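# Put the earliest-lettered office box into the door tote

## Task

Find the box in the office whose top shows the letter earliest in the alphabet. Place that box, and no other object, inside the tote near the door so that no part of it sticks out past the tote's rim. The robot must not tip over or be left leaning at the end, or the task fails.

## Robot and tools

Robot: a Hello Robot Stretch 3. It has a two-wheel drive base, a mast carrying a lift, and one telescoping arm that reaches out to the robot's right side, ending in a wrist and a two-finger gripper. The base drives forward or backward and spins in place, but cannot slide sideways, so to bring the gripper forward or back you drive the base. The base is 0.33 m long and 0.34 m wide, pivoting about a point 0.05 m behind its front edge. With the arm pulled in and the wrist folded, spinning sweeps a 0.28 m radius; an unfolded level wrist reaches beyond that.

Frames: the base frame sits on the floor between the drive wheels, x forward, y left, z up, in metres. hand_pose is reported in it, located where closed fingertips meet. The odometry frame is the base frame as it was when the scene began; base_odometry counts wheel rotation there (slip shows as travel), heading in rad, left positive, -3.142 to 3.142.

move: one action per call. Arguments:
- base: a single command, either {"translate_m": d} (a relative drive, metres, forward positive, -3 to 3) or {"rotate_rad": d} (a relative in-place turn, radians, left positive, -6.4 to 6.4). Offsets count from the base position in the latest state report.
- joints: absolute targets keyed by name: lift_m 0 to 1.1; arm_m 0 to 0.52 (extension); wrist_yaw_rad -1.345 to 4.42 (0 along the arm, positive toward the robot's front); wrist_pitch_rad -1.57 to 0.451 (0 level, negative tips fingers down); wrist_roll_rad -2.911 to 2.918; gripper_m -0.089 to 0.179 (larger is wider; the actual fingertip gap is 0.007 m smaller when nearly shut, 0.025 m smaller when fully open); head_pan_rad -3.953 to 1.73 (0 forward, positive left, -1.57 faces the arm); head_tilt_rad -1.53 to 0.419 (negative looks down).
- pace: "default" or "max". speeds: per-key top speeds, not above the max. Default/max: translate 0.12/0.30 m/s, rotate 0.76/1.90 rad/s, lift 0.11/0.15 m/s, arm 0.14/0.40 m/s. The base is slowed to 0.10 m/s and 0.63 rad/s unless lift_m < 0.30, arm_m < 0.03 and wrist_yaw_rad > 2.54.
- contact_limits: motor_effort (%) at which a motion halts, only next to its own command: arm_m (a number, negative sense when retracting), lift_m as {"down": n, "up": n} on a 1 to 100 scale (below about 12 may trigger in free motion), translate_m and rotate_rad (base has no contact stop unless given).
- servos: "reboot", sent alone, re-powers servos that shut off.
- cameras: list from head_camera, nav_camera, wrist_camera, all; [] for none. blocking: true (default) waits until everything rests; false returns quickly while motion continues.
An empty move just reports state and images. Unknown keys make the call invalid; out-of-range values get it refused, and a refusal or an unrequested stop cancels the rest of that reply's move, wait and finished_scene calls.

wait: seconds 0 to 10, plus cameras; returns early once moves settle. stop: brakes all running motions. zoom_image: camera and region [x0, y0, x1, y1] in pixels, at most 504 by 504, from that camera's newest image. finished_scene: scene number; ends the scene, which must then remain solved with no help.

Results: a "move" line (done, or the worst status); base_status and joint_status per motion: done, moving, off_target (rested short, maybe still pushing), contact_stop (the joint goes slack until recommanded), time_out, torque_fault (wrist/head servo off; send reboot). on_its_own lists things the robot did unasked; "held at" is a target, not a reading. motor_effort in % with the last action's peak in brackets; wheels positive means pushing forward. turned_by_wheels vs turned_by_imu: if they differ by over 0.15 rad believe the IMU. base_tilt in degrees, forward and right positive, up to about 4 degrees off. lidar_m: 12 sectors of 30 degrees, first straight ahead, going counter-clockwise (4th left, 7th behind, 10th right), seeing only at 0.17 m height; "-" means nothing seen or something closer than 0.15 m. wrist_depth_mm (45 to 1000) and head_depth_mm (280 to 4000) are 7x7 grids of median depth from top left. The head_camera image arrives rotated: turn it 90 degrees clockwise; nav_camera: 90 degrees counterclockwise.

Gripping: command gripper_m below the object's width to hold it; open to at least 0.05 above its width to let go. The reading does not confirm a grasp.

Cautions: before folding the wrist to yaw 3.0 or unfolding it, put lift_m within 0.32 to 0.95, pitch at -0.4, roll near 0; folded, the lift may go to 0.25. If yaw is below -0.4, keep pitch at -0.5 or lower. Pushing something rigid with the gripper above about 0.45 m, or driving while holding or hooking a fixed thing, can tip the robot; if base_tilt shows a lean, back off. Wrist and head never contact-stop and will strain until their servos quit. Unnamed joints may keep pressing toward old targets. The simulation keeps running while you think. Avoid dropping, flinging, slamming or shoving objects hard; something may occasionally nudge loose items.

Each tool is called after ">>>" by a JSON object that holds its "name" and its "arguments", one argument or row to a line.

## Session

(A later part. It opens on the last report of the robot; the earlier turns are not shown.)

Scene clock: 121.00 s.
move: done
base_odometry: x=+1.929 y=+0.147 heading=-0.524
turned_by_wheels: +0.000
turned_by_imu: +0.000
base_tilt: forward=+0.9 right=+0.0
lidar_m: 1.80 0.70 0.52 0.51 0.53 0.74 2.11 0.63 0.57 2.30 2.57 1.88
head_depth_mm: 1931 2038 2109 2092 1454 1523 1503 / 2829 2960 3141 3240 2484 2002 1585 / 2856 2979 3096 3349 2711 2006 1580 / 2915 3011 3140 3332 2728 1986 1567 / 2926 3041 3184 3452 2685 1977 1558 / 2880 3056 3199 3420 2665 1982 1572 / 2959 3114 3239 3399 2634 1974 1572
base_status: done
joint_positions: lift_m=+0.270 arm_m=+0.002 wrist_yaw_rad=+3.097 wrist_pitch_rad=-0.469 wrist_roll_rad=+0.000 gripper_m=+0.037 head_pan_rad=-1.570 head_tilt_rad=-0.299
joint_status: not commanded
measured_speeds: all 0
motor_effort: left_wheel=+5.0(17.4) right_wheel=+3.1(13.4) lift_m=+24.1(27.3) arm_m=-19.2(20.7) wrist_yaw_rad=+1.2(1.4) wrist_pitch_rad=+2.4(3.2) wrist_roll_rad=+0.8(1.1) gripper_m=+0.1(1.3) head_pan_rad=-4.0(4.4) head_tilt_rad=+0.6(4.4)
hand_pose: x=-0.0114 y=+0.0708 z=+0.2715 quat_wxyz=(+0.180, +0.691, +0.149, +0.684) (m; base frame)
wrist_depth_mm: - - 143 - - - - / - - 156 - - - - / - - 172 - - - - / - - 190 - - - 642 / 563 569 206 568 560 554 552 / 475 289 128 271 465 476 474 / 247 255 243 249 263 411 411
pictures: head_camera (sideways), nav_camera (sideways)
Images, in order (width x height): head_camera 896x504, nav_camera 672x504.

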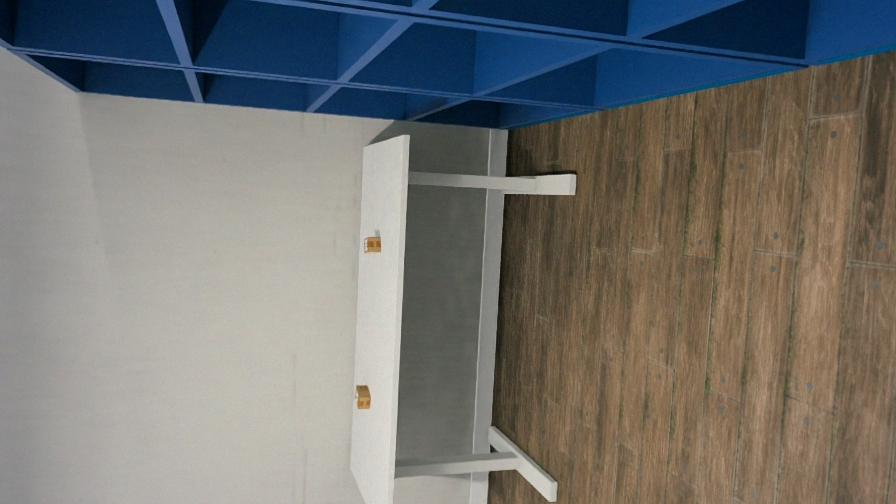

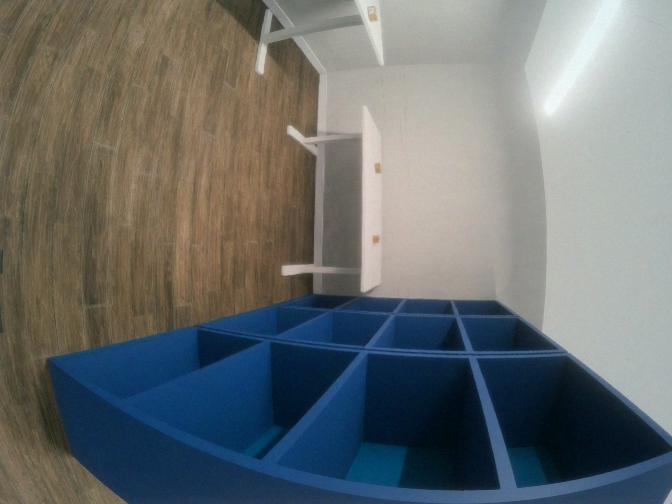

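>>> {"name": "move", "arguments": {
  "joints": {"head_pan_rad": -0.6, "head_tilt_rad": -0.3},
  "cameras": ["head_camera", "nav_camera"]
}}

>>> {"name": "move", "arguments": {
  "joints": {"head_pan_rad": 0.3, "head_tilt_rad": -0.3},
  "cameras": ["head_camera", "nav_camera"]
}}

>>> {"name": "move", "arguments": {
  "joints": {"head_pan_rad": -2.4, "head_tilt_rad": -0.3},
  "cameras": ["head_camera", "nav_camera"]
}}

Scene clock: 125.33 s.
move: done
base_odometry: x=+1.929 y=+0.147 heading=-0.524
turned_by_wheels: +0.000
turned_by_imu: +0.001
base_tilt: forward=+1.0 right=-0.3
lidar_m: 1.80 0.70 0.52 0.51 0.53 0.73 2.11 0.63 0.57 2.29 2.58 1.88
head_depth_mm: 2589 2745 2864 3068 2672 2021 1588 / 2432 2589 2692 2954 2754 1981 1592 / 2352 2451 2527 2792 2723 2020 1579 / 2226 2332 2349 2614 2699 1970 1574 / 2122 2185 2276 2474 2543 1918 1567 / 1991 2116 2172 2313 2421 1970 1564 / 1929 2009 2099 2215 2339 1966 1558
base_status: not commanded
joint_positions: lift_m=+0.270 arm_m=+0.002 wrist_yaw_rad=+3.097 wrist_pitch_rad=-0.469 wrist_roll_rad=+0.000 gripper_m=+0.037 head_pan_rad=-0.583 head_tilt_rad=-0.299
joint_status: all done
measured_speeds: all 0
motor_effort: left_wheel=+5.1(5.3) right_wheel=+2.4(3.1) lift_m=+30.5(30.8) arm_m=-17.7(18.1) wrist_yaw_rad=+0.2(1.4) wrist_pitch_rad=+2.7(3.0) wrist_roll_rad=+0.7(1.0) gripper_m=+0.8(0.8) head_pan_rad=+1.1(4.0) head_tilt_rad=+0.7(3.2)
hand_pose: x=-0.0114 y=+0.0708 z=+0.2715 quat_wxyz=(+0.180, +0.691, +0.149, +0.684) (m; base frame)
wrist_depth_mm: - - 143 - - - - / - - 156 - - - - / - - 171 - - - - / - - 189 - - - 626 / 558 564 205 556 563 562 556 / 476 289 128 271 461 478 476 / 250 254 242 249 260 410 412
pictures: head_camera (sideways), nav_camera (sideways)
Images, in order (width x height): head_camera 896x504, nav_camera 672x504.

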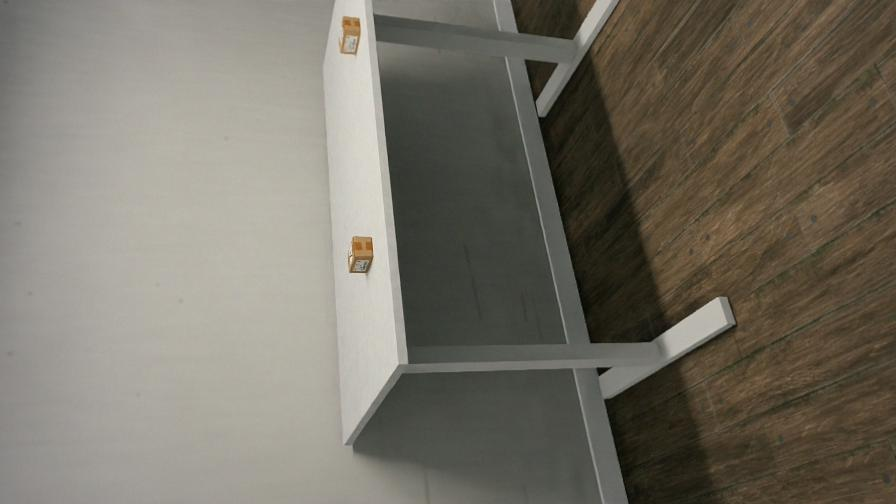

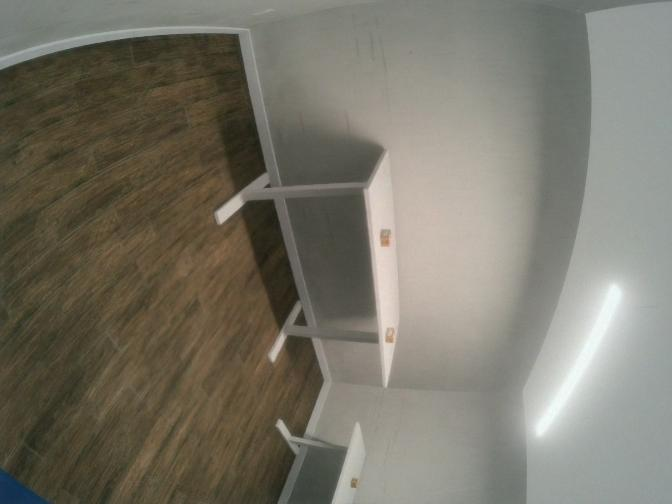

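Scene clock: 126.33 s.
move: done
base_odometry: x=+1.929 y=+0.147 heading=-0.524
turned_by_wheels: +0.000
turned_by_imu: +0.000
base_tilt: forward=+1.0 right=-0.3
lidar_m: 1.80 0.70 0.52 0.51 0.53 0.74 2.11 0.63 0.57 2.29 2.57 1.88
head_depth_mm: 1900 1971 2086 2178 2299 2016 1572 / 1850 1986 2119 2259 2368 2006 1589 / 1349 1457 1592 1768 1918 1924 1580 / 1048 1108 1184 1254 1407 1532 1524 / 890 922 976 1033 1076 1178 1256 / 758 786 822 859 888 960 1013 / 658 684 710 739 769 778 850
base_status: not commanded
joint_positions: lift_m=+0.270 arm_m=+0.002 wrist_yaw_rad=+3.097 wrist_pitch_rad=-0.469 wrist_roll_rad=+0.000 gripper_m=+0.037 head_pan_rad=+0.328 head_tilt_rad=-0.299
joint_status: all done
measured_speeds: all 0
motor_effort: left_wheel=+5.1(5.3) right_wheel=+2.4(3.2) lift_m=+30.6(30.9) arm_m=-17.2(17.7) wrist_yaw_rad=+0.8(1.4) wrist_pitch_rad=+2.9(3.1) wrist_roll_rad=+0.7(1.0) gripper_m=-0.3(1.1) head_pan_rad=-0.6(5.8) head_tilt_rad=+0.4(3.8)
hand_pose: x=-0.0114 y=+0.0708 z=+0.2715 quat_wxyz=(+0.180, +0.691, +0.149, +0.684) (m; base frame)
wrist_depth_mm: - - 143 - - - - / - - 156 - - - - / - - 171 - - - - / - - 189 - - - 644 / 560 564 205 559 555 550 562 / 476 287 127 272 464 480 474 / 249 255 243 250 261 416 412
pictures: head_camera (sideways), nav_camera (sideways)
Images, in order (width x height): head_camera 896x504, nav_camera 672x504.

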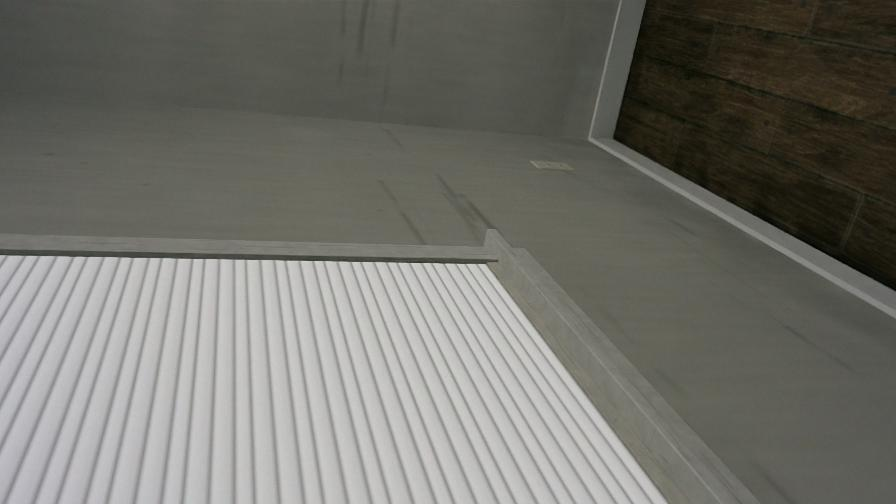

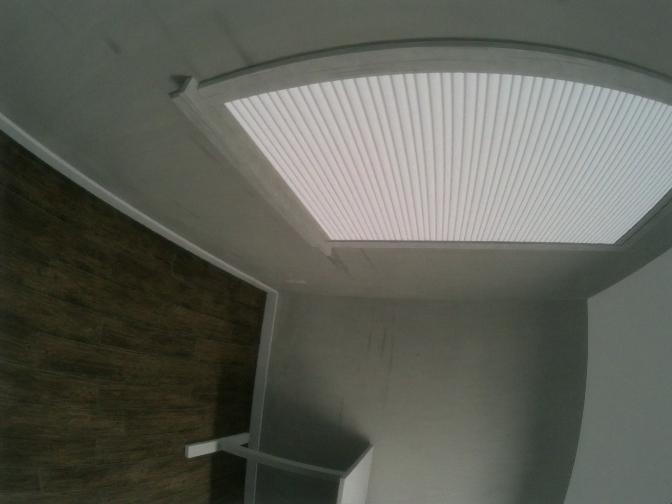

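Scene clock: 127.93 s.
move: done
base_odometry: x=+1.929 y=+0.147 heading=-0.524
turned_by_wheels: +0.000
turned_by_imu: +0.000
base_tilt: forward=+1.0 right=-0.2
lidar_m: 1.80 0.70 0.52 0.51 0.53 0.73 2.11 0.63 0.57 2.30 2.57 1.88
head_depth_mm: 737 2472 2606 2758 2801 2010 1591 / 657 702 760 819 893 979 1463 / 592 630 671 720 773 843 917 / 539 568 603 641 684 735 790 / 493 519 546 577 613 653 700 / 495 1160 1355 881 693 1126 902 / 650 1325 1398 1026 1380 1173 985
base_status: not commanded
joint_positions: lift_m=+0.270 arm_m=+0.002 wrist_yaw_rad=+3.097 wrist_pitch_rad=-0.469 wrist_roll_rad=+0.000 gripper_m=+0.037 head_pan_rad=-2.442 head_tilt_rad=-0.299
joint_status: all done
measured_speeds: all 0
motor_effort: left_wheel=+5.2(5.4) right_wheel=+2.4(3.2) lift_m=+30.4(30.8) arm_m=-16.2(17.4) wrist_yaw_rad=+0.3(1.3) wrist_pitch_rad=+2.7(3.0) wrist_roll_rad=+1.0(1.1) gripper_m=+0.5(1.6) head_pan_rad=+1.6(4.7) head_tilt_rad=-0.7(2.9)
hand_pose: x=-0.0114 y=+0.0708 z=+0.2715 quat_wxyz=(+0.180, +0.691, +0.149, +0.684) (m; base frame)
wrist_depth_mm: - - 144 - - - - / - - 156 - - - - / - - 171 - - - - / - - 190 - - - 634 / 557 559 205 563 554 560 564 / 469 289 128 270 464 477 476 / 249 254 242 249 262 416 415
pictures: head_camera (sideways), nav_camera (sideways)
Images, in order (width x height): head_camera 896x504, nav_camera 672x504.

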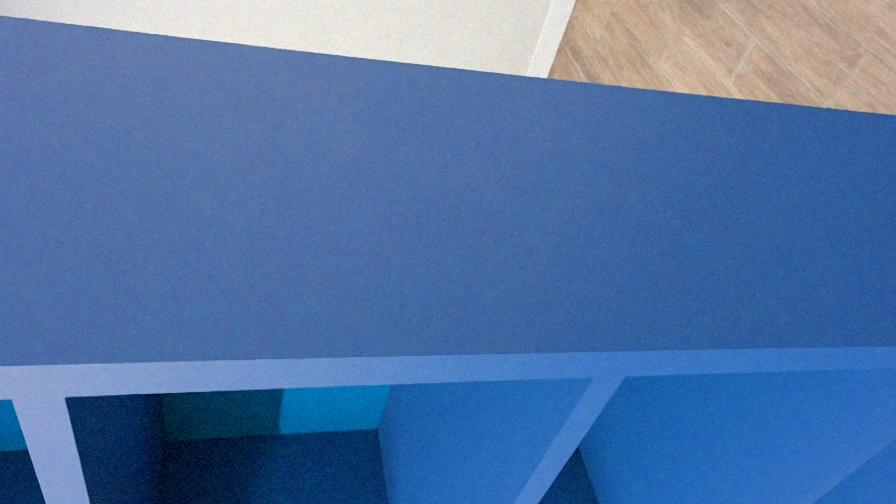

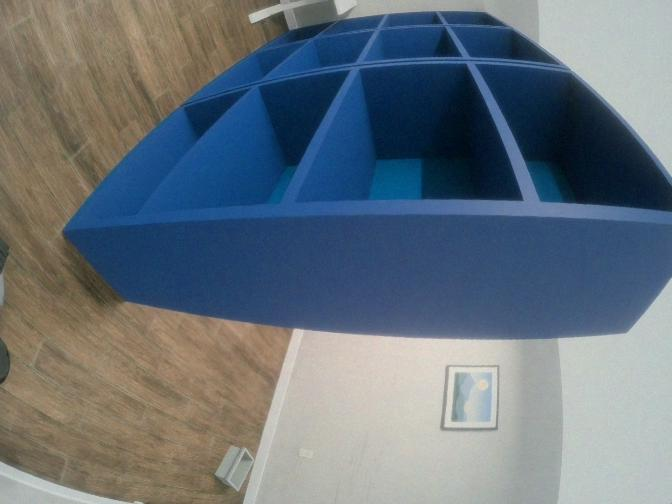

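>>> {"name": "move", "arguments": {
  "base": {"rotate_rad": -1.23},
  "pace": "max",
  "joints": {"head_pan_rad": 0.0, "head_tilt_rad": -0.35},
  "cameras": []
}}

>>> {"name": "move", "arguments": {
  "base": {"translate_m": 1.55},
  "pace": "max",
  "cameras": ["head_camera", "nav_camera"]
}}

>>> {"name": "move", "arguments": {
  "joints": {"head_pan_rad": 0.95, "head_tilt_rad": -0.35},
  "cameras": ["head_camera", "nav_camera"]
}}

Scene clock: 183.47 s.
move: done
base_odometry: x=+1.929 y=+0.147 heading=-1.753
turned_by_wheels: -1.230
turned_by_imu: -1.224
base_tilt: forward=+0.9 right=-0.2
lidar_m: 3.02 2.43 1.89 0.85 0.55 0.51 0.51 0.64 1.29 0.77 0.57 1.37
head_depth_mm: 2798 3005 2985 3286 2488 1887 1511 / 2861 2986 3192 3368 2474 1859 1500 / 3030 3197 3244 3393 2486 1868 1506 / 3135 3372 3531 3694 2466 1854 1505 / 3268 3430 3792 3605 2458 1841 1501 / 3204 3301 3524 3490 2478 1848 1493 / 2820 2932 2556 3031 2441 1835 1474
base_status: done
joint_positions: lift_m=+0.270 arm_m=+0.002 wrist_yaw_rad=+3.097 wrist_pitch_rad=-0.469 wrist_roll_rad=+0.000 gripper_m=+0.037 head_pan_rad=+0.016 head_tilt_rad=-0.351
joint_status: all done
measured_speeds: translate_m=+0.000 rotate_rad=+0.000 lift_m=+0.000 arm_m=+0.000 wrist_yaw_rad=+0.000 wrist_pitch_rad=+0.000 wrist_roll_rad=+0.000 head_pan_rad=-0.024 head_tilt_rad=+0.000
motor_effort: left_wheel=+9.9(17.8) right_wheel=-7.9(15.9) lift_m=+28.0(30.4) arm_m=-19.3(20.6) wrist_yaw_rad=+0.9(1.4) wrist_pitch_rad=+2.8(3.1) wrist_roll_rad=+1.2(1.2) gripper_m=-0.1(1.1) head_pan_rad=-4.4(4.7) head_tilt_rad=-0.2(3.6)
hand_pose: x=-0.0114 y=+0.0708 z=+0.2715 quat_wxyz=(+0.180, +0.691, +0.149, +0.684) (m; base frame)
wrist_depth_mm: - - 143 - - - - / - - 158 - - - - / - - 173 890 894 894 884 / - - 190 700 689 681 686 / 470 555 205 562 568 560 553 / 467 290 127 272 458 478 479 / 249 256 242 248 263 406 409
pictures: none
No camera images: "cameras" was empty.

Scene clock: 190.03 s.
move: done
base_odometry: x=+1.648 y=-1.377 heading=-1.753
turned_by_wheels: +0.000
turned_by_imu: -0.001
base_tilt: forward=+1.0 right=-0.1
lidar_m: 1.49 1.82 1.27 1.42 2.07 1.94 1.95 1.31 0.91 1.37 1.24 1.55
head_depth_mm: 1545 1607 1702 1667 1233 1888 1501 / 1612 1671 1783 1656 1288 1851 1516 / 1654 1760 1856 1664 2099 1876 1501 / 1752 1799 1953 1643 1694 1779 1500 / 1797 1919 2057 2152 2277 1859 1488 / 1906 2039 2191 2361 2416 1847 1499 / 2002 2121 2230 2407 2355 1833 1487
base_status: done
joint_positions: lift_m=+0.270 arm_m=+0.002 wrist_yaw_rad=+3.097 wrist_pitch_rad=-0.469 wrist_roll_rad=+0.000 gripper_m=+0.037 head_pan_rad=+0.000 head_tilt_rad=-0.351
joint_status: not commanded
measured_speeds: all 0
motor_effort: left_wheel=+9.8(18.9) right_wheel=-1.6(12.6) lift_m=+21.5(28.1) arm_m=-12.5(19.2) wrist_yaw_rad=+0.8(1.4) wrist_pitch_rad=+2.8(3.1) wrist_roll_rad=+0.8(1.2) gripper_m=+0.4(1.5) head_pan_rad=-3.3(4.6) head_tilt_rad=+2.8(3.3)
hand_pose: x=-0.0114 y=+0.0708 z=+0.2715 quat_wxyz=(+0.180, +0.691, +0.149, +0.684) (m; base frame)
wrist_depth_mm: - - 146 - - - - / - - 158 - - - - / 900 903 173 895 888 872 882 / 701 679 190 682 695 678 677 / 560 560 205 564 566 567 553 / 473 289 127 272 461 474 472 / 248 255 243 248 263 408 409
pictures: head_camera (sideways), nav_camera (sideways)
Images, in order (width x height): head_camera 896x504, nav_camera 672x504.

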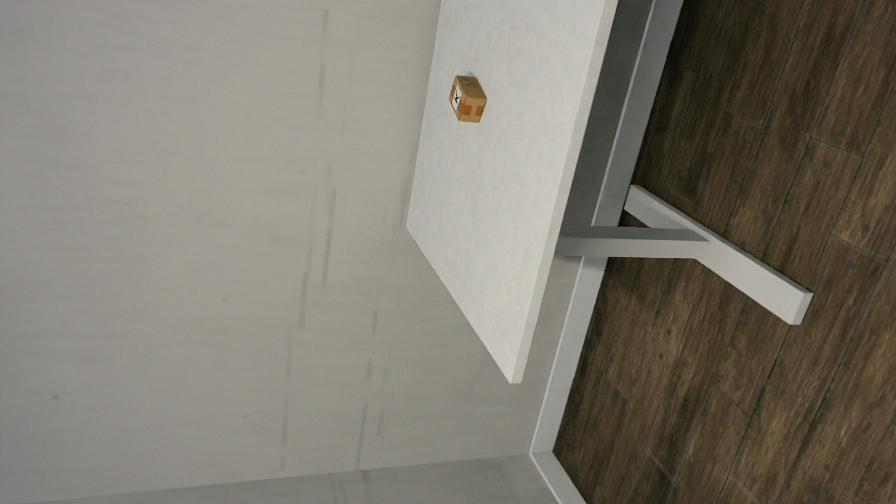

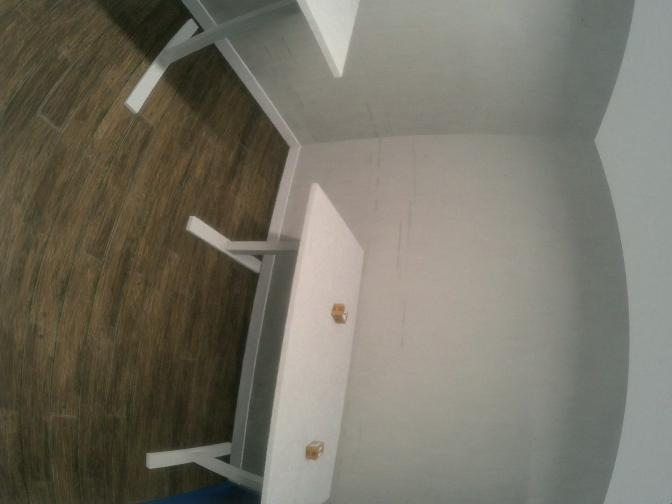

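Scene clock: 191.07 s.
move: done
base_odometry: x=+1.648 y=-1.377 heading=-1.753
turned_by_wheels: +0.000
turned_by_imu: +0.000
base_tilt: forward=+1.0 right=-0.3
lidar_m: 1.49 1.81 1.27 1.42 2.07 1.93 1.96 1.31 0.91 1.38 1.24 1.55
head_depth_mm: 1519 1599 1710 1098 2016 1890 1495 / 1489 1580 1666 1096 1956 1793 1491 / 1464 1562 1632 1084 1898 1740 1500 / 1443 1524 1616 1010 1880 1860 1492 / 1422 1502 1582 1002 1854 1863 1487 / 1399 1483 1560 994 1811 1873 1491 / 1384 1454 1525 994 1773 1851 1510
base_status: not commanded
joint_positions: lift_m=+0.270 arm_m=+0.002 wrist_yaw_rad=+3.097 wrist_pitch_rad=-0.469 wrist_roll_rad=+0.000 gripper_m=+0.037 head_pan_rad=+0.966 head_tilt_rad=-0.351
joint_status: all done
measured_speeds: all 0
motor_effort: left_wheel=+9.9(10.0) right_wheel=-1.4(1.8) lift_m=+20.8(21.8) arm_m=-11.3(12.5) wrist_yaw_rad=+0.6(1.3) wrist_pitch_rad=+2.9(3.2) wrist_roll_rad=+0.8(0.9) gripper_m=+0.0(1.2) head_pan_rad=+1.6(4.1) head_tilt_rad=+3.3(5.2)
hand_pose: x=-0.0114 y=+0.0708 z=+0.2715 quat_wxyz=(+0.180, +0.691, +0.149, +0.684) (m; base frame)
wrist_depth_mm: - - 146 - - - - / - - 158 - - - - / 869 843 173 889 879 901 860 / 688 678 190 686 689 692 677 / 566 557 204 558 566 566 567 / 471 289 127 271 460 470 474 / 250 257 244 250 261 410 413
pictures: head_camera (sideways), nav_camera (sideways)
Images, in order (width x height): head_camera 896x504, nav_camera 672x504.

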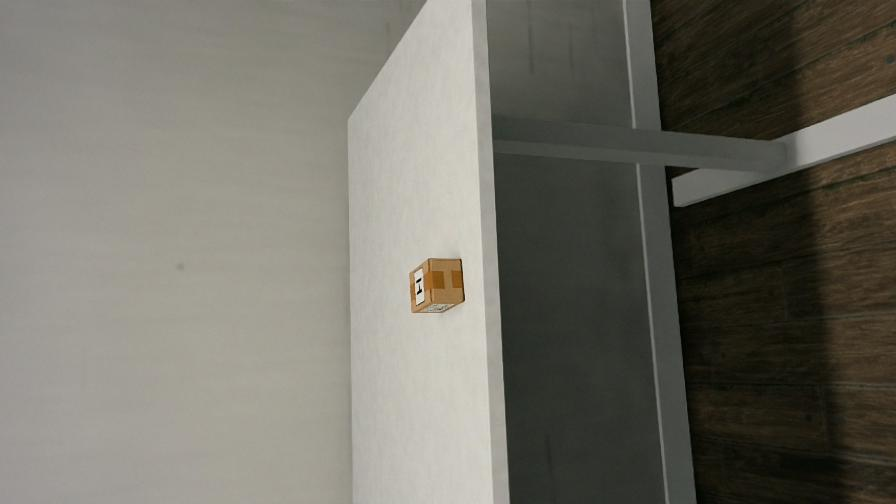

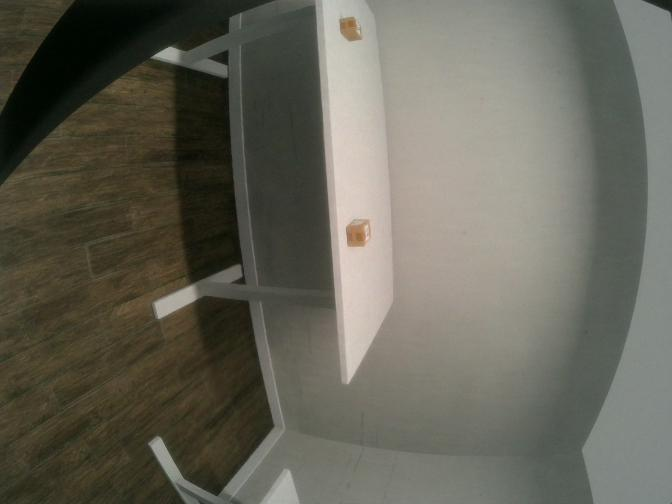

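>>> {"name": "zoom_image", "arguments": {
  "camera": "head_camera",
  "region": [395, 245, 475, 325]
}}

>>> {"name": "move", "arguments": {
  "joints": {"head_pan_rad": 1.6, "head_tilt_rad": -0.35},
  "cameras": ["head_camera"]
}}

>>> {"name": "move", "arguments": {
  "joints": {"head_pan_rad": -0.4, "head_tilt_rad": -0.35},
  "cameras": ["head_camera"]
}}

Scaled by 6.300 from the camera's 896x504 image, which has a finer 1280x720 frame.

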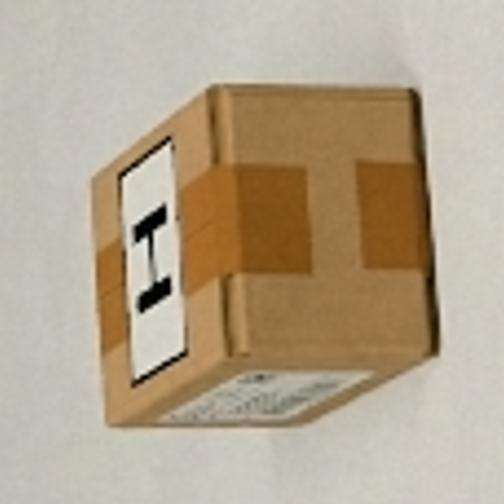

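Scene clock: 195.63 s.
move: done
base_odometry: x=+1.648 y=-1.377 heading=-1.753
turned_by_wheels: +0.000
turned_by_imu: +0.001
base_tilt: forward=+1.0 right=-0.1
lidar_m: 1.49 1.82 1.27 1.42 2.07 1.94 1.95 1.31 0.91 1.38 1.24 1.55
head_depth_mm: 1416 1475 1547 1025 1744 1807 1514 / 1464 1535 1615 1021 1852 1909 1504 / 1551 1629 1690 1110 1955 1865 1500 / 1624 1715 1765 1141 2067 1855 1515 / 1673 1801 1866 1276 2177 1747 1492 / 1768 1909 2029 2180 2331 1874 1495 / 1894 2018 2167 2348 2397 1859 1487
base_status: not commanded
joint_positions: lift_m=+0.270 arm_m=+0.002 wrist_yaw_rad=+3.097 wrist_pitch_rad=-0.469 wrist_roll_rad=+0.000 gripper_m=+0.037 head_pan_rad=+1.610 head_tilt_rad=-0.350
joint_status: all done
measured_speeds: all 0
motor_effort: left_wheel=+9.8(10.1) right_wheel=-1.7(2.2) lift_m=+20.4(21.0) arm_m=-7.4(8.5) wrist_yaw_rad=+1.2(1.3) wrist_pitch_rad=+2.8(2.9) wrist_roll_rad=+0.8(1.1) gripper_m=+0.2(1.1) head_pan_rad=+2.5(5.0) head_tilt_rad=+3.6(5.8)
hand_pose: x=-0.0114 y=+0.0708 z=+0.2715 quat_wxyz=(+0.180, +0.691, +0.149, +0.684) (m; base frame)
wrist_depth_mm: - - 146 - - - - / - - 158 - - - - / 887 864 172 877 900 898 865 / 681 688 190 691 686 678 699 / 568 566 204 560 564 564 562 / 475 289 127 270 465 474 479 / 249 255 243 249 262 413 408
pictures: head_camera (sideways)
Images, in order (width x height): head_camera 896x504.

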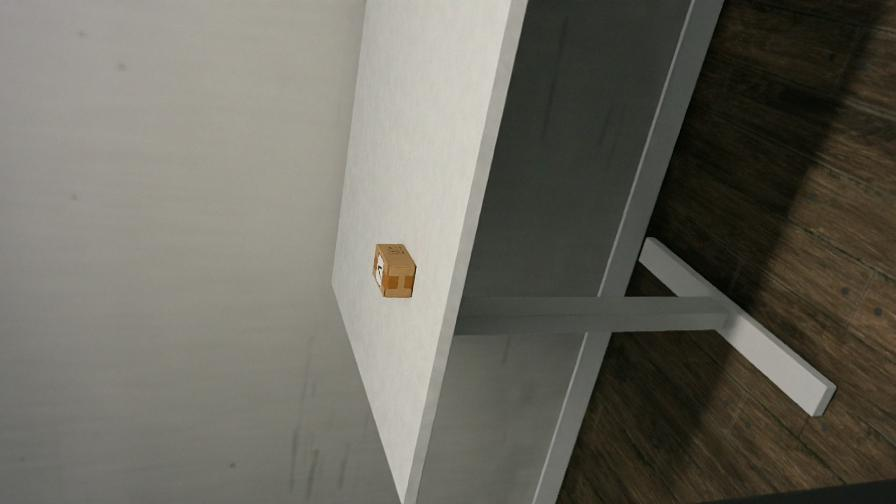

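Scene clock: 197.00 s.
move: done
base_odometry: x=+1.648 y=-1.377 heading=-1.753
turned_by_wheels: +0.000
turned_by_imu: +0.000
base_tilt: forward=+1.1 right=+0.1
lidar_m: 1.49 1.81 1.27 1.42 2.07 1.93 1.95 1.31 0.91 1.38 1.24 1.54
head_depth_mm: 1575 1653 1767 1697 1309 1811 1513 / 1568 1656 1763 1677 1302 1868 1515 / 1562 1688 1749 1668 1300 1880 1502 / 1561 1646 1789 1636 1296 1870 1493 / 1563 1654 1763 1641 1287 1854 1491 / 1573 1660 1765 1630 1282 1855 1482 / 1566 1668 1769 1631 1273 1782 1491
base_status: not commanded
joint_positions: lift_m=+0.270 arm_m=+0.002 wrist_yaw_rad=+3.097 wrist_pitch_rad=-0.469 wrist_roll_rad=+0.000 gripper_m=+0.037 head_pan_rad=-0.435 head_tilt_rad=-0.350
joint_status: all done
measured_speeds: all 0
motor_effort: left_wheel=+9.8(10.1) right_wheel=-1.7(2.2) lift_m=+20.7(21.0) arm_m=-6.0(7.4) wrist_yaw_rad=+0.8(1.6) wrist_pitch_rad=+2.7(3.0) wrist_roll_rad=+1.0(1.0) gripper_m=+0.0(1.1) head_pan_rad=+1.0(5.5) head_tilt_rad=+3.3(5.6)
hand_pose: x=-0.0114 y=+0.0708 z=+0.2715 quat_wxyz=(+0.180, +0.691, +0.149, +0.684) (m; base frame)
wrist_depth_mm: - - 146 - - - - / - - 157 - - - - / 885 884 172 899 885 884 872 / 679 687 190 693 682 680 682 / 558 561 204 557 566 559 557 / 475 288 128 270 461 473 476 / 249 255 243 249 263 412 408
pictures: head_camera (sideways)
Images, in order (width x height): head_camera 896x504.

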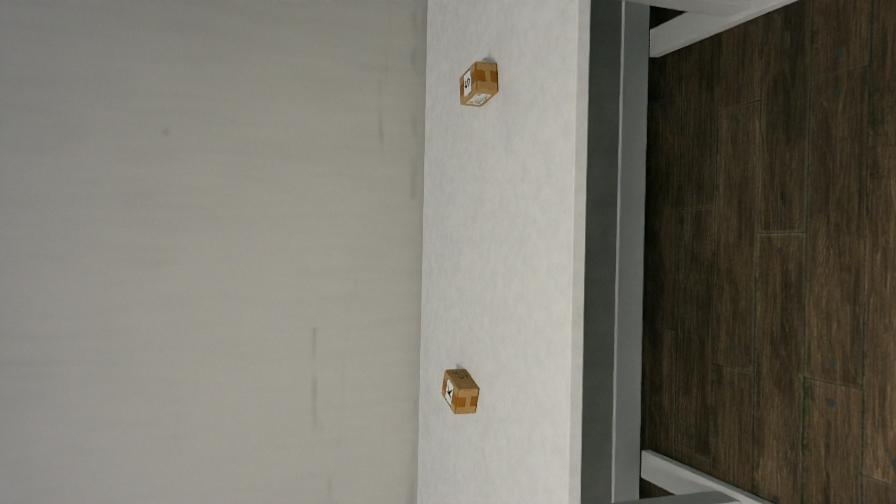

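>>> {"name": "zoom_image", "arguments": {
  "camera": "head_camera",
  "region": [450, 50, 510, 110]
}}

>>> {"name": "zoom_image", "arguments": {
  "camera": "head_camera",
  "region": [430, 360, 490, 420]
}}

>>> {"name": "move", "arguments": {
  "joints": {"head_pan_rad": 1.6, "head_tilt_rad": -0.35},
  "cameras": ["head_camera"]
}}

>>> {"name": "zoom_image", "arguments": {
  "camera": "head_camera",
  "region": [365, 240, 425, 300]
}}

Scaled by 8.400 from the camera's 896x504 image, which has a finer 1280x720 frame.

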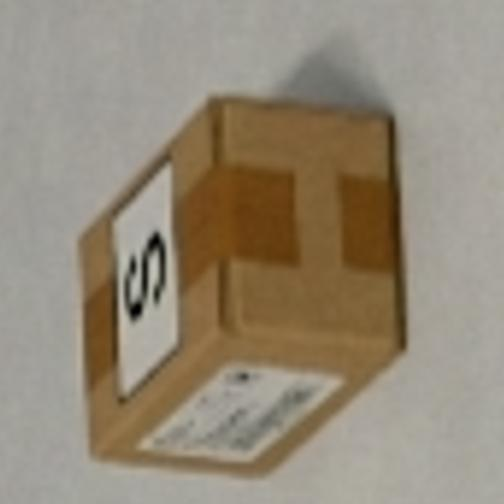

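Scaled by 8.400 from the camera's 896x504 image, which has a finer 1280x720 frame.

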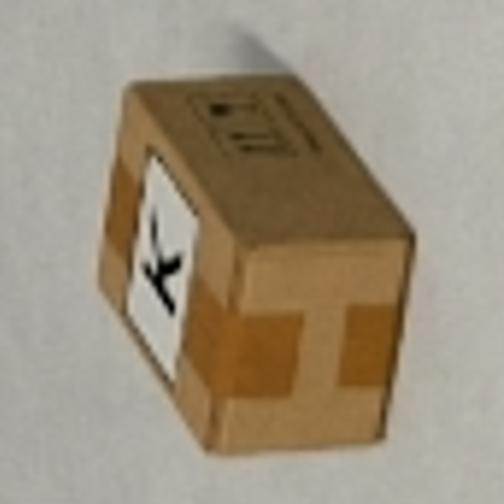

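Scene clock: 203.90 s.
move: done
base_odometry: x=+1.648 y=-1.377 heading=-1.753
turned_by_wheels: +0.000
turned_by_imu: +0.001
base_tilt: forward=+1.1 right=-0.2
lidar_m: 1.49 1.81 1.27 1.42 2.07 1.94 1.95 1.31 0.91 1.37 1.24 1.55
head_depth_mm: 1419 1495 1576 1032 1764 1817 1518 / 1495 1573 1624 1101 1875 1882 1521 / 1575 1635 1706 1095 1993 1878 1505 / 1649 1737 1776 1162 2080 1804 1499 / 1741 1825 1915 1275 2193 1742 1486 / 1819 1949 2071 2242 2326 1862 1500 / 1932 2093 2239 2409 2478 1835 1493
base_status: not commanded
joint_positions: lift_m=+0.270 arm_m=+0.002 wrist_yaw_rad=+3.097 wrist_pitch_rad=-0.469 wrist_roll_rad=+0.000 gripper_m=+0.037 head_pan_rad=+1.642 head_tilt_rad=-0.350
joint_status: all done
measured_speeds: all 0
motor_effort: left_wheel=+10.1(10.1) right_wheel=-1.7(2.2) lift_m=+20.5(21.1) arm_m=-1.8(3.4) wrist_yaw_rad=+0.9(1.4) wrist_pitch_rad=+2.6(3.1) wrist_roll_rad=+0.9(1.1) gripper_m=-0.1(1.0) head_pan_rad=-0.8(4.3) head_tilt_rad=+2.6(6.8)
hand_pose: x=-0.0114 y=+0.0708 z=+0.2715 quat_wxyz=(+0.180, +0.691, +0.149, +0.684) (m; base frame)
wrist_depth_mm: - - 146 - - - - / - - 158 - - - - / 896 875 173 908 885 901 873 / 680 687 190 689 673 686 676 / 554 554 205 557 558 564 560 / 478 290 128 270 470 473 475 / 249 254 242 248 261 412 409
pictures: head_camera (sideways)
Images, in order (width x height): head_camera 896x504.

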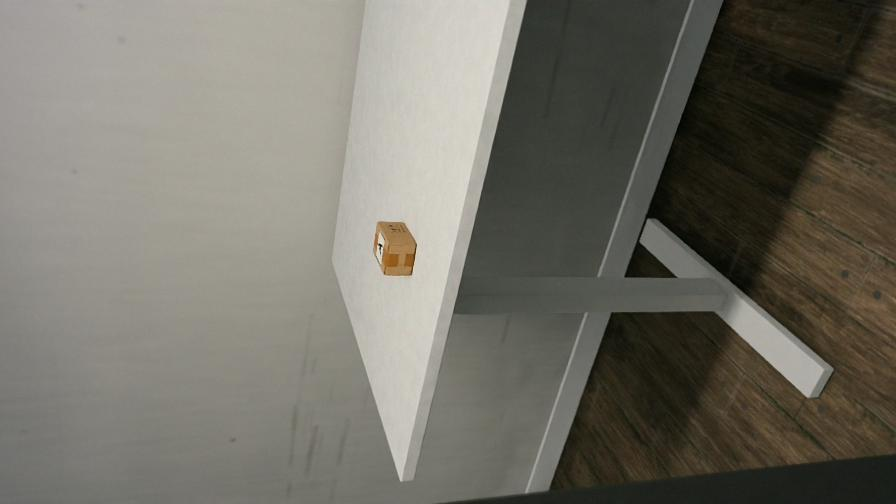

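Scaled by 8.400 from the camera's 896x504 image, which has a finer 1280x720 frame.

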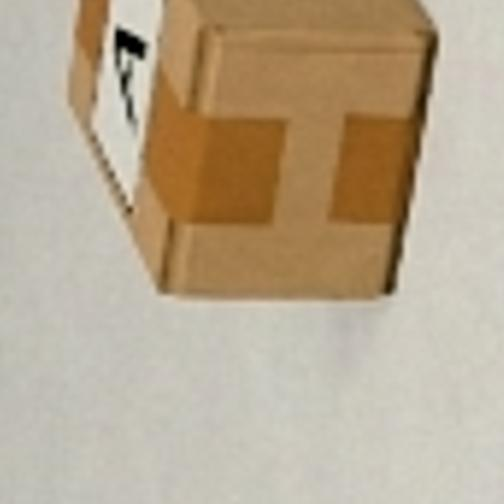

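>>> {"name": "zoom_image", "arguments": {
  "camera": "head_camera",
  "region": [365, 210, 425, 280]
}}

>>> {"name": "move", "arguments": {
  "joints": {"head_pan_rad": 0.95, "head_tilt_rad": -0.35},
  "cameras": ["head_camera"]
}}

>>> {"name": "zoom_image", "arguments": {
  "camera": "head_camera",
  "region": [400, 255, 440, 315]
}}

Scaled by 7.200 from the camera's 896x504 image, which has a finer 1280x720 frame.

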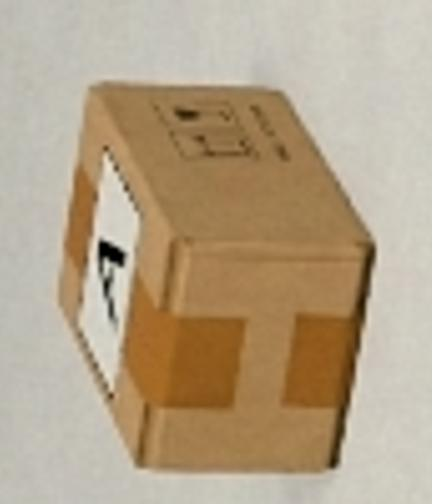

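Scene clock: 207.70 s.
move: done
base_odometry: x=+1.648 y=-1.377 heading=-1.753
turned_by_wheels: +0.000
turned_by_imu: +0.001
base_tilt: forward=+0.9 right=-0.2
lidar_m: 1.48 1.82 1.27 1.42 2.07 1.94 1.95 1.31 0.91 1.37 1.23 1.55
head_depth_mm: 1548 1635 1746 1193 2036 1906 1524 / 1507 1589 1704 1094 1990 1878 1506 / 1472 1570 1653 1094 1877 1680 1502 / 1451 1536 1617 1088 1891 1878 1508 / 1424 1516 1588 994 1844 1872 1497 / 1400 1492 1564 991 1809 1850 1496 / 1382 1466 1515 990 1783 1837 1487
base_status: not commanded
joint_positions: lift_m=+0.270 arm_m=+0.002 wrist_yaw_rad=+3.097 wrist_pitch_rad=-0.469 wrist_roll_rad=+0.000 gripper_m=+0.037 head_pan_rad=+0.935 head_tilt_rad=-0.350
joint_status: all done
measured_speeds: all 0
motor_effort: left_wheel=+9.8(10.1) right_wheel=-1.4(2.2) lift_m=+20.5(21.1) arm_m=+2.0(2.1) wrist_yaw_rad=+0.5(1.2) wrist_pitch_rad=+2.5(3.0) wrist_roll_rad=+0.8(1.0) gripper_m=-0.9(1.1) head_pan_rad=-1.3(4.3) head_tilt_rad=+2.5(5.9)
hand_pose: x=-0.0114 y=+0.0708 z=+0.2715 quat_wxyz=(+0.180, +0.691, +0.149, +0.684) (m; base frame)
wrist_depth_mm: - - 146 - - - - / - - 158 - - - - / 884 882 172 879 879 862 883 / 685 696 190 691 691 690 698 / 556 565 205 562 567 554 564 / 474 288 127 271 461 479 473 / 249 255 242 251 263 413 408
pictures: head_camera (sideways)
Images, in order (width x height): head_camera 896x504.

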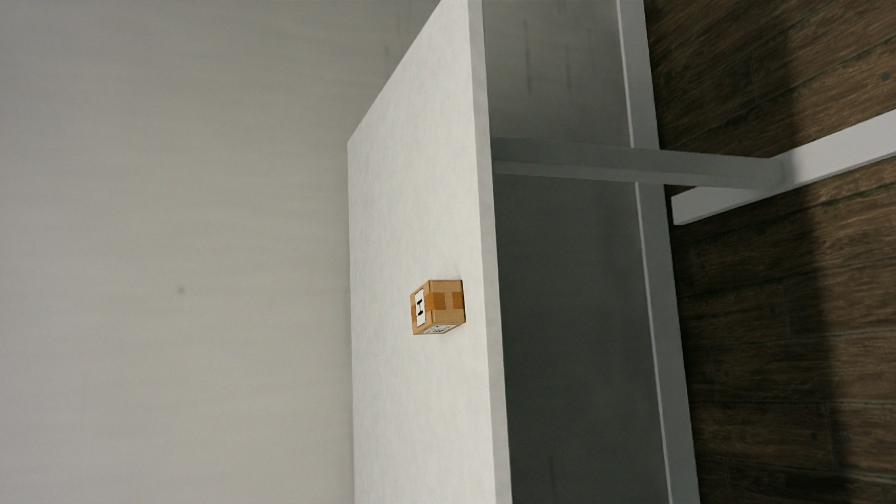

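Scaled by 8.400 from the camera's 896x504 image, which has a finer 1280x720 frame.

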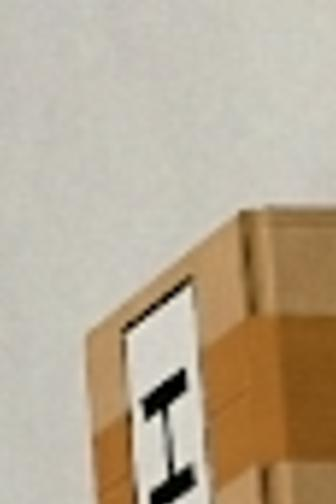

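>>> {"name": "move", "arguments": {
  "base": {"rotate_rad": 2.8},
  "pace": "max",
  "joints": {"head_pan_rad": -1.2, "head_tilt_rad": -0.4},
  "cameras": ["head_camera"]
}}

>>> {"name": "move", "arguments": {
  "base": {"translate_m": 0.4},
  "pace": "max",
  "joints": {"head_pan_rad": -1.6, "head_tilt_rad": -0.4},
  "cameras": ["head_camera", "nav_camera"]
}}

Scene clock: 220.87 s.
move: done
base_odometry: x=+1.648 y=-1.377 heading=+1.046
turned_by_wheels: +2.800
turned_by_imu: +2.789
base_tilt: forward=+0.8 right=-0.3
lidar_m: 1.93 1.30 1.33 0.91 1.24 1.30 1.82 1.49 1.27 1.66 1.42 2.00
head_depth_mm: 1393 1468 1509 960 1799 1788 1450 / 1435 1540 1569 1026 1874 1783 1441 / 1509 1607 1575 1095 1978 1780 1441 / 1562 1675 1552 1914 2059 1764 1438 / 1622 1729 1530 1524 1714 1703 1437 / 1708 1804 1867 2168 2263 1748 1422 / 1791 1944 2059 2314 2304 1753 1434
base_status: done
joint_positions: lift_m=+0.270 arm_m=+0.002 wrist_yaw_rad=+3.097 wrist_pitch_rad=-0.469 wrist_roll_rad=+0.000 gripper_m=+0.037 head_pan_rad=-1.210 head_tilt_rad=-0.399
joint_status: all done
measured_speeds: all 0
motor_effort: left_wheel=-7.9(17.0) right_wheel=+9.7(17.7) lift_m=+23.6(23.6) arm_m=-20.0(20.7) wrist_yaw_rad=+1.0(1.5) wrist_pitch_rad=+2.8(3.1) wrist_roll_rad=+1.0(1.1) gripper_m=+0.2(1.2) head_pan_rad=+2.1(5.1) head_tilt_rad=-1.8(4.6)
hand_pose: x=-0.0114 y=+0.0708 z=+0.2715 quat_wxyz=(+0.180, +0.691, +0.149, +0.684) (m; base frame)
wrist_depth_mm: - - 146 - - - - / - - 157 - - - - / 904 837 172 866 868 890 879 / 685 681 190 681 691 689 686 / 561 563 205 559 551 570 566 / 476 288 128 269 456 471 480 / 248 255 243 248 262 413 409
pictures: head_camera (sideways)
Images, in order (width x height): head_camera 896x504.

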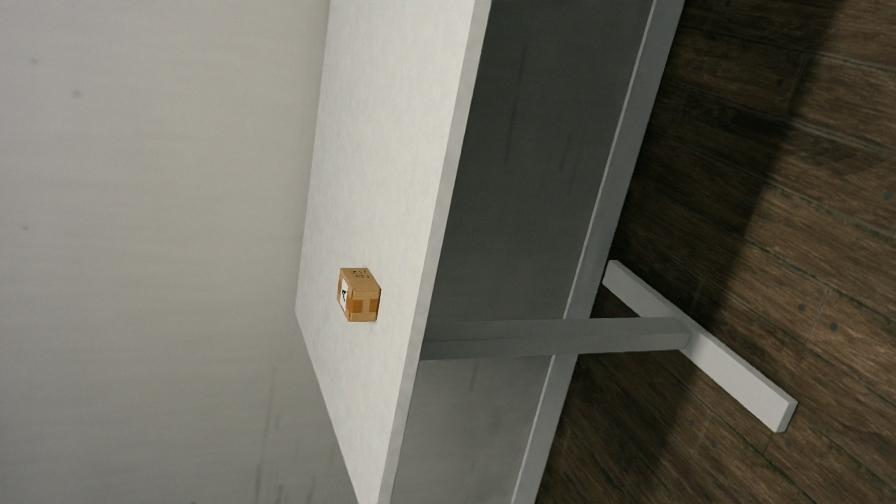

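Scene clock: 223.50 s.
move: done
base_odometry: x=+1.848 y=-1.031 heading=+1.046
turned_by_wheels: +0.000
turned_by_imu: +0.000
base_tilt: forward=+1.1 right=-0.2
lidar_m: 1.54 1.60 1.06 1.14 0.96 1.54 2.22 1.86 1.46 1.66 1.26 1.59
head_depth_mm: 1400 1510 1581 1019 1883 1775 1450 / 1423 1515 1563 1025 1893 1769 1449 / 1409 1515 1567 1020 1914 1776 1447 / 1422 1527 1541 1088 1907 1756 1447 / 1424 1541 1533 1016 1940 1776 1447 / 1440 1534 1518 1073 1879 1595 1433 / 1434 1535 1602 1063 1942 1747 1440
base_status: done
joint_positions: lift_m=+0.270 arm_m=+0.002 wrist_yaw_rad=+3.097 wrist_pitch_rad=-0.469 wrist_roll_rad=+0.000 gripper_m=+0.037 head_pan_rad=-1.606 head_tilt_rad=-0.400
joint_status: all done
measured_speeds: all 0
motor_effort: left_wheel=-1.6(11.0) right_wheel=+10.8(19.9) lift_m=+26.1(26.4) arm_m=-17.8(20.2) wrist_yaw_rad=+0.8(1.3) wrist_pitch_rad=+2.4(3.1) wrist_roll_rad=+0.7(1.1) gripper_m=+0.0(1.7) head_pan_rad=+2.8(4.4) head_tilt_rad=-1.1(4.2)
hand_pose: x=-0.0114 y=+0.0708 z=+0.2715 quat_wxyz=(+0.180, +0.691, +0.149, +0.684) (m; base frame)
wrist_depth_mm: - - 146 - - - - / - - 157 - - - - / 864 843 172 876 864 881 871 / 687 680 190 690 685 671 684 / 557 556 205 553 562 555 566 / 478 291 127 271 465 474 475 / 248 257 242 250 261 416 409
pictures: head_camera (sideways), nav_camera (sideways)
Images, in order (width x height): head_camera 896x504, nav_camera 672x504.

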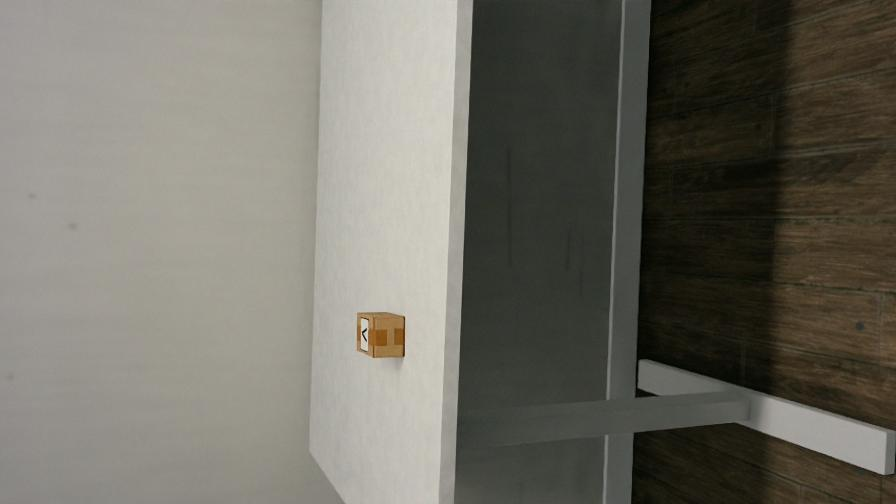

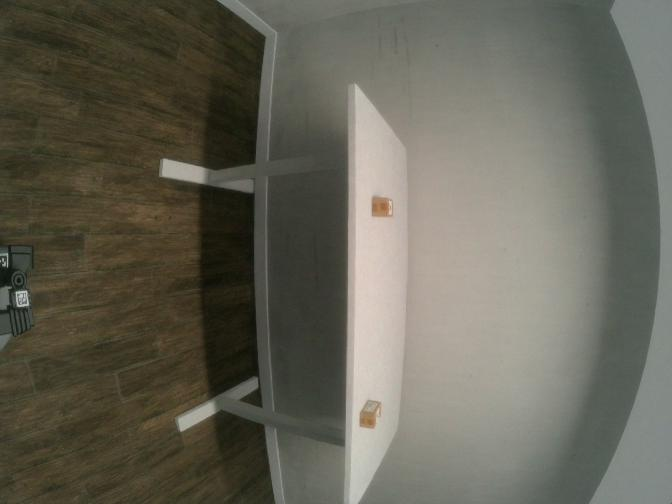

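>>> {"name": "zoom_image", "arguments": {
  "camera": "head_camera",
  "region": [345, 300, 415, 370]
}}

Scaled by 7.200 from the camera's 896x504 image, which has a finer 1280x720 frame.

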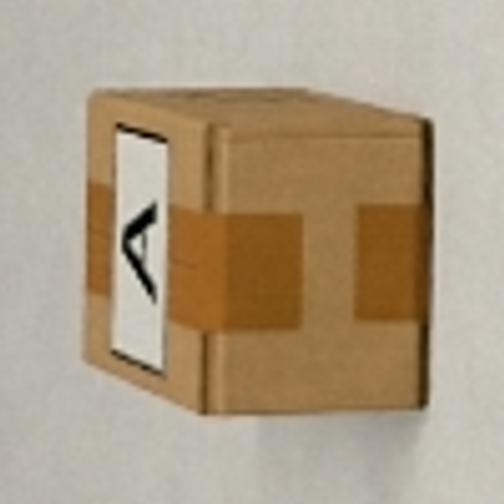

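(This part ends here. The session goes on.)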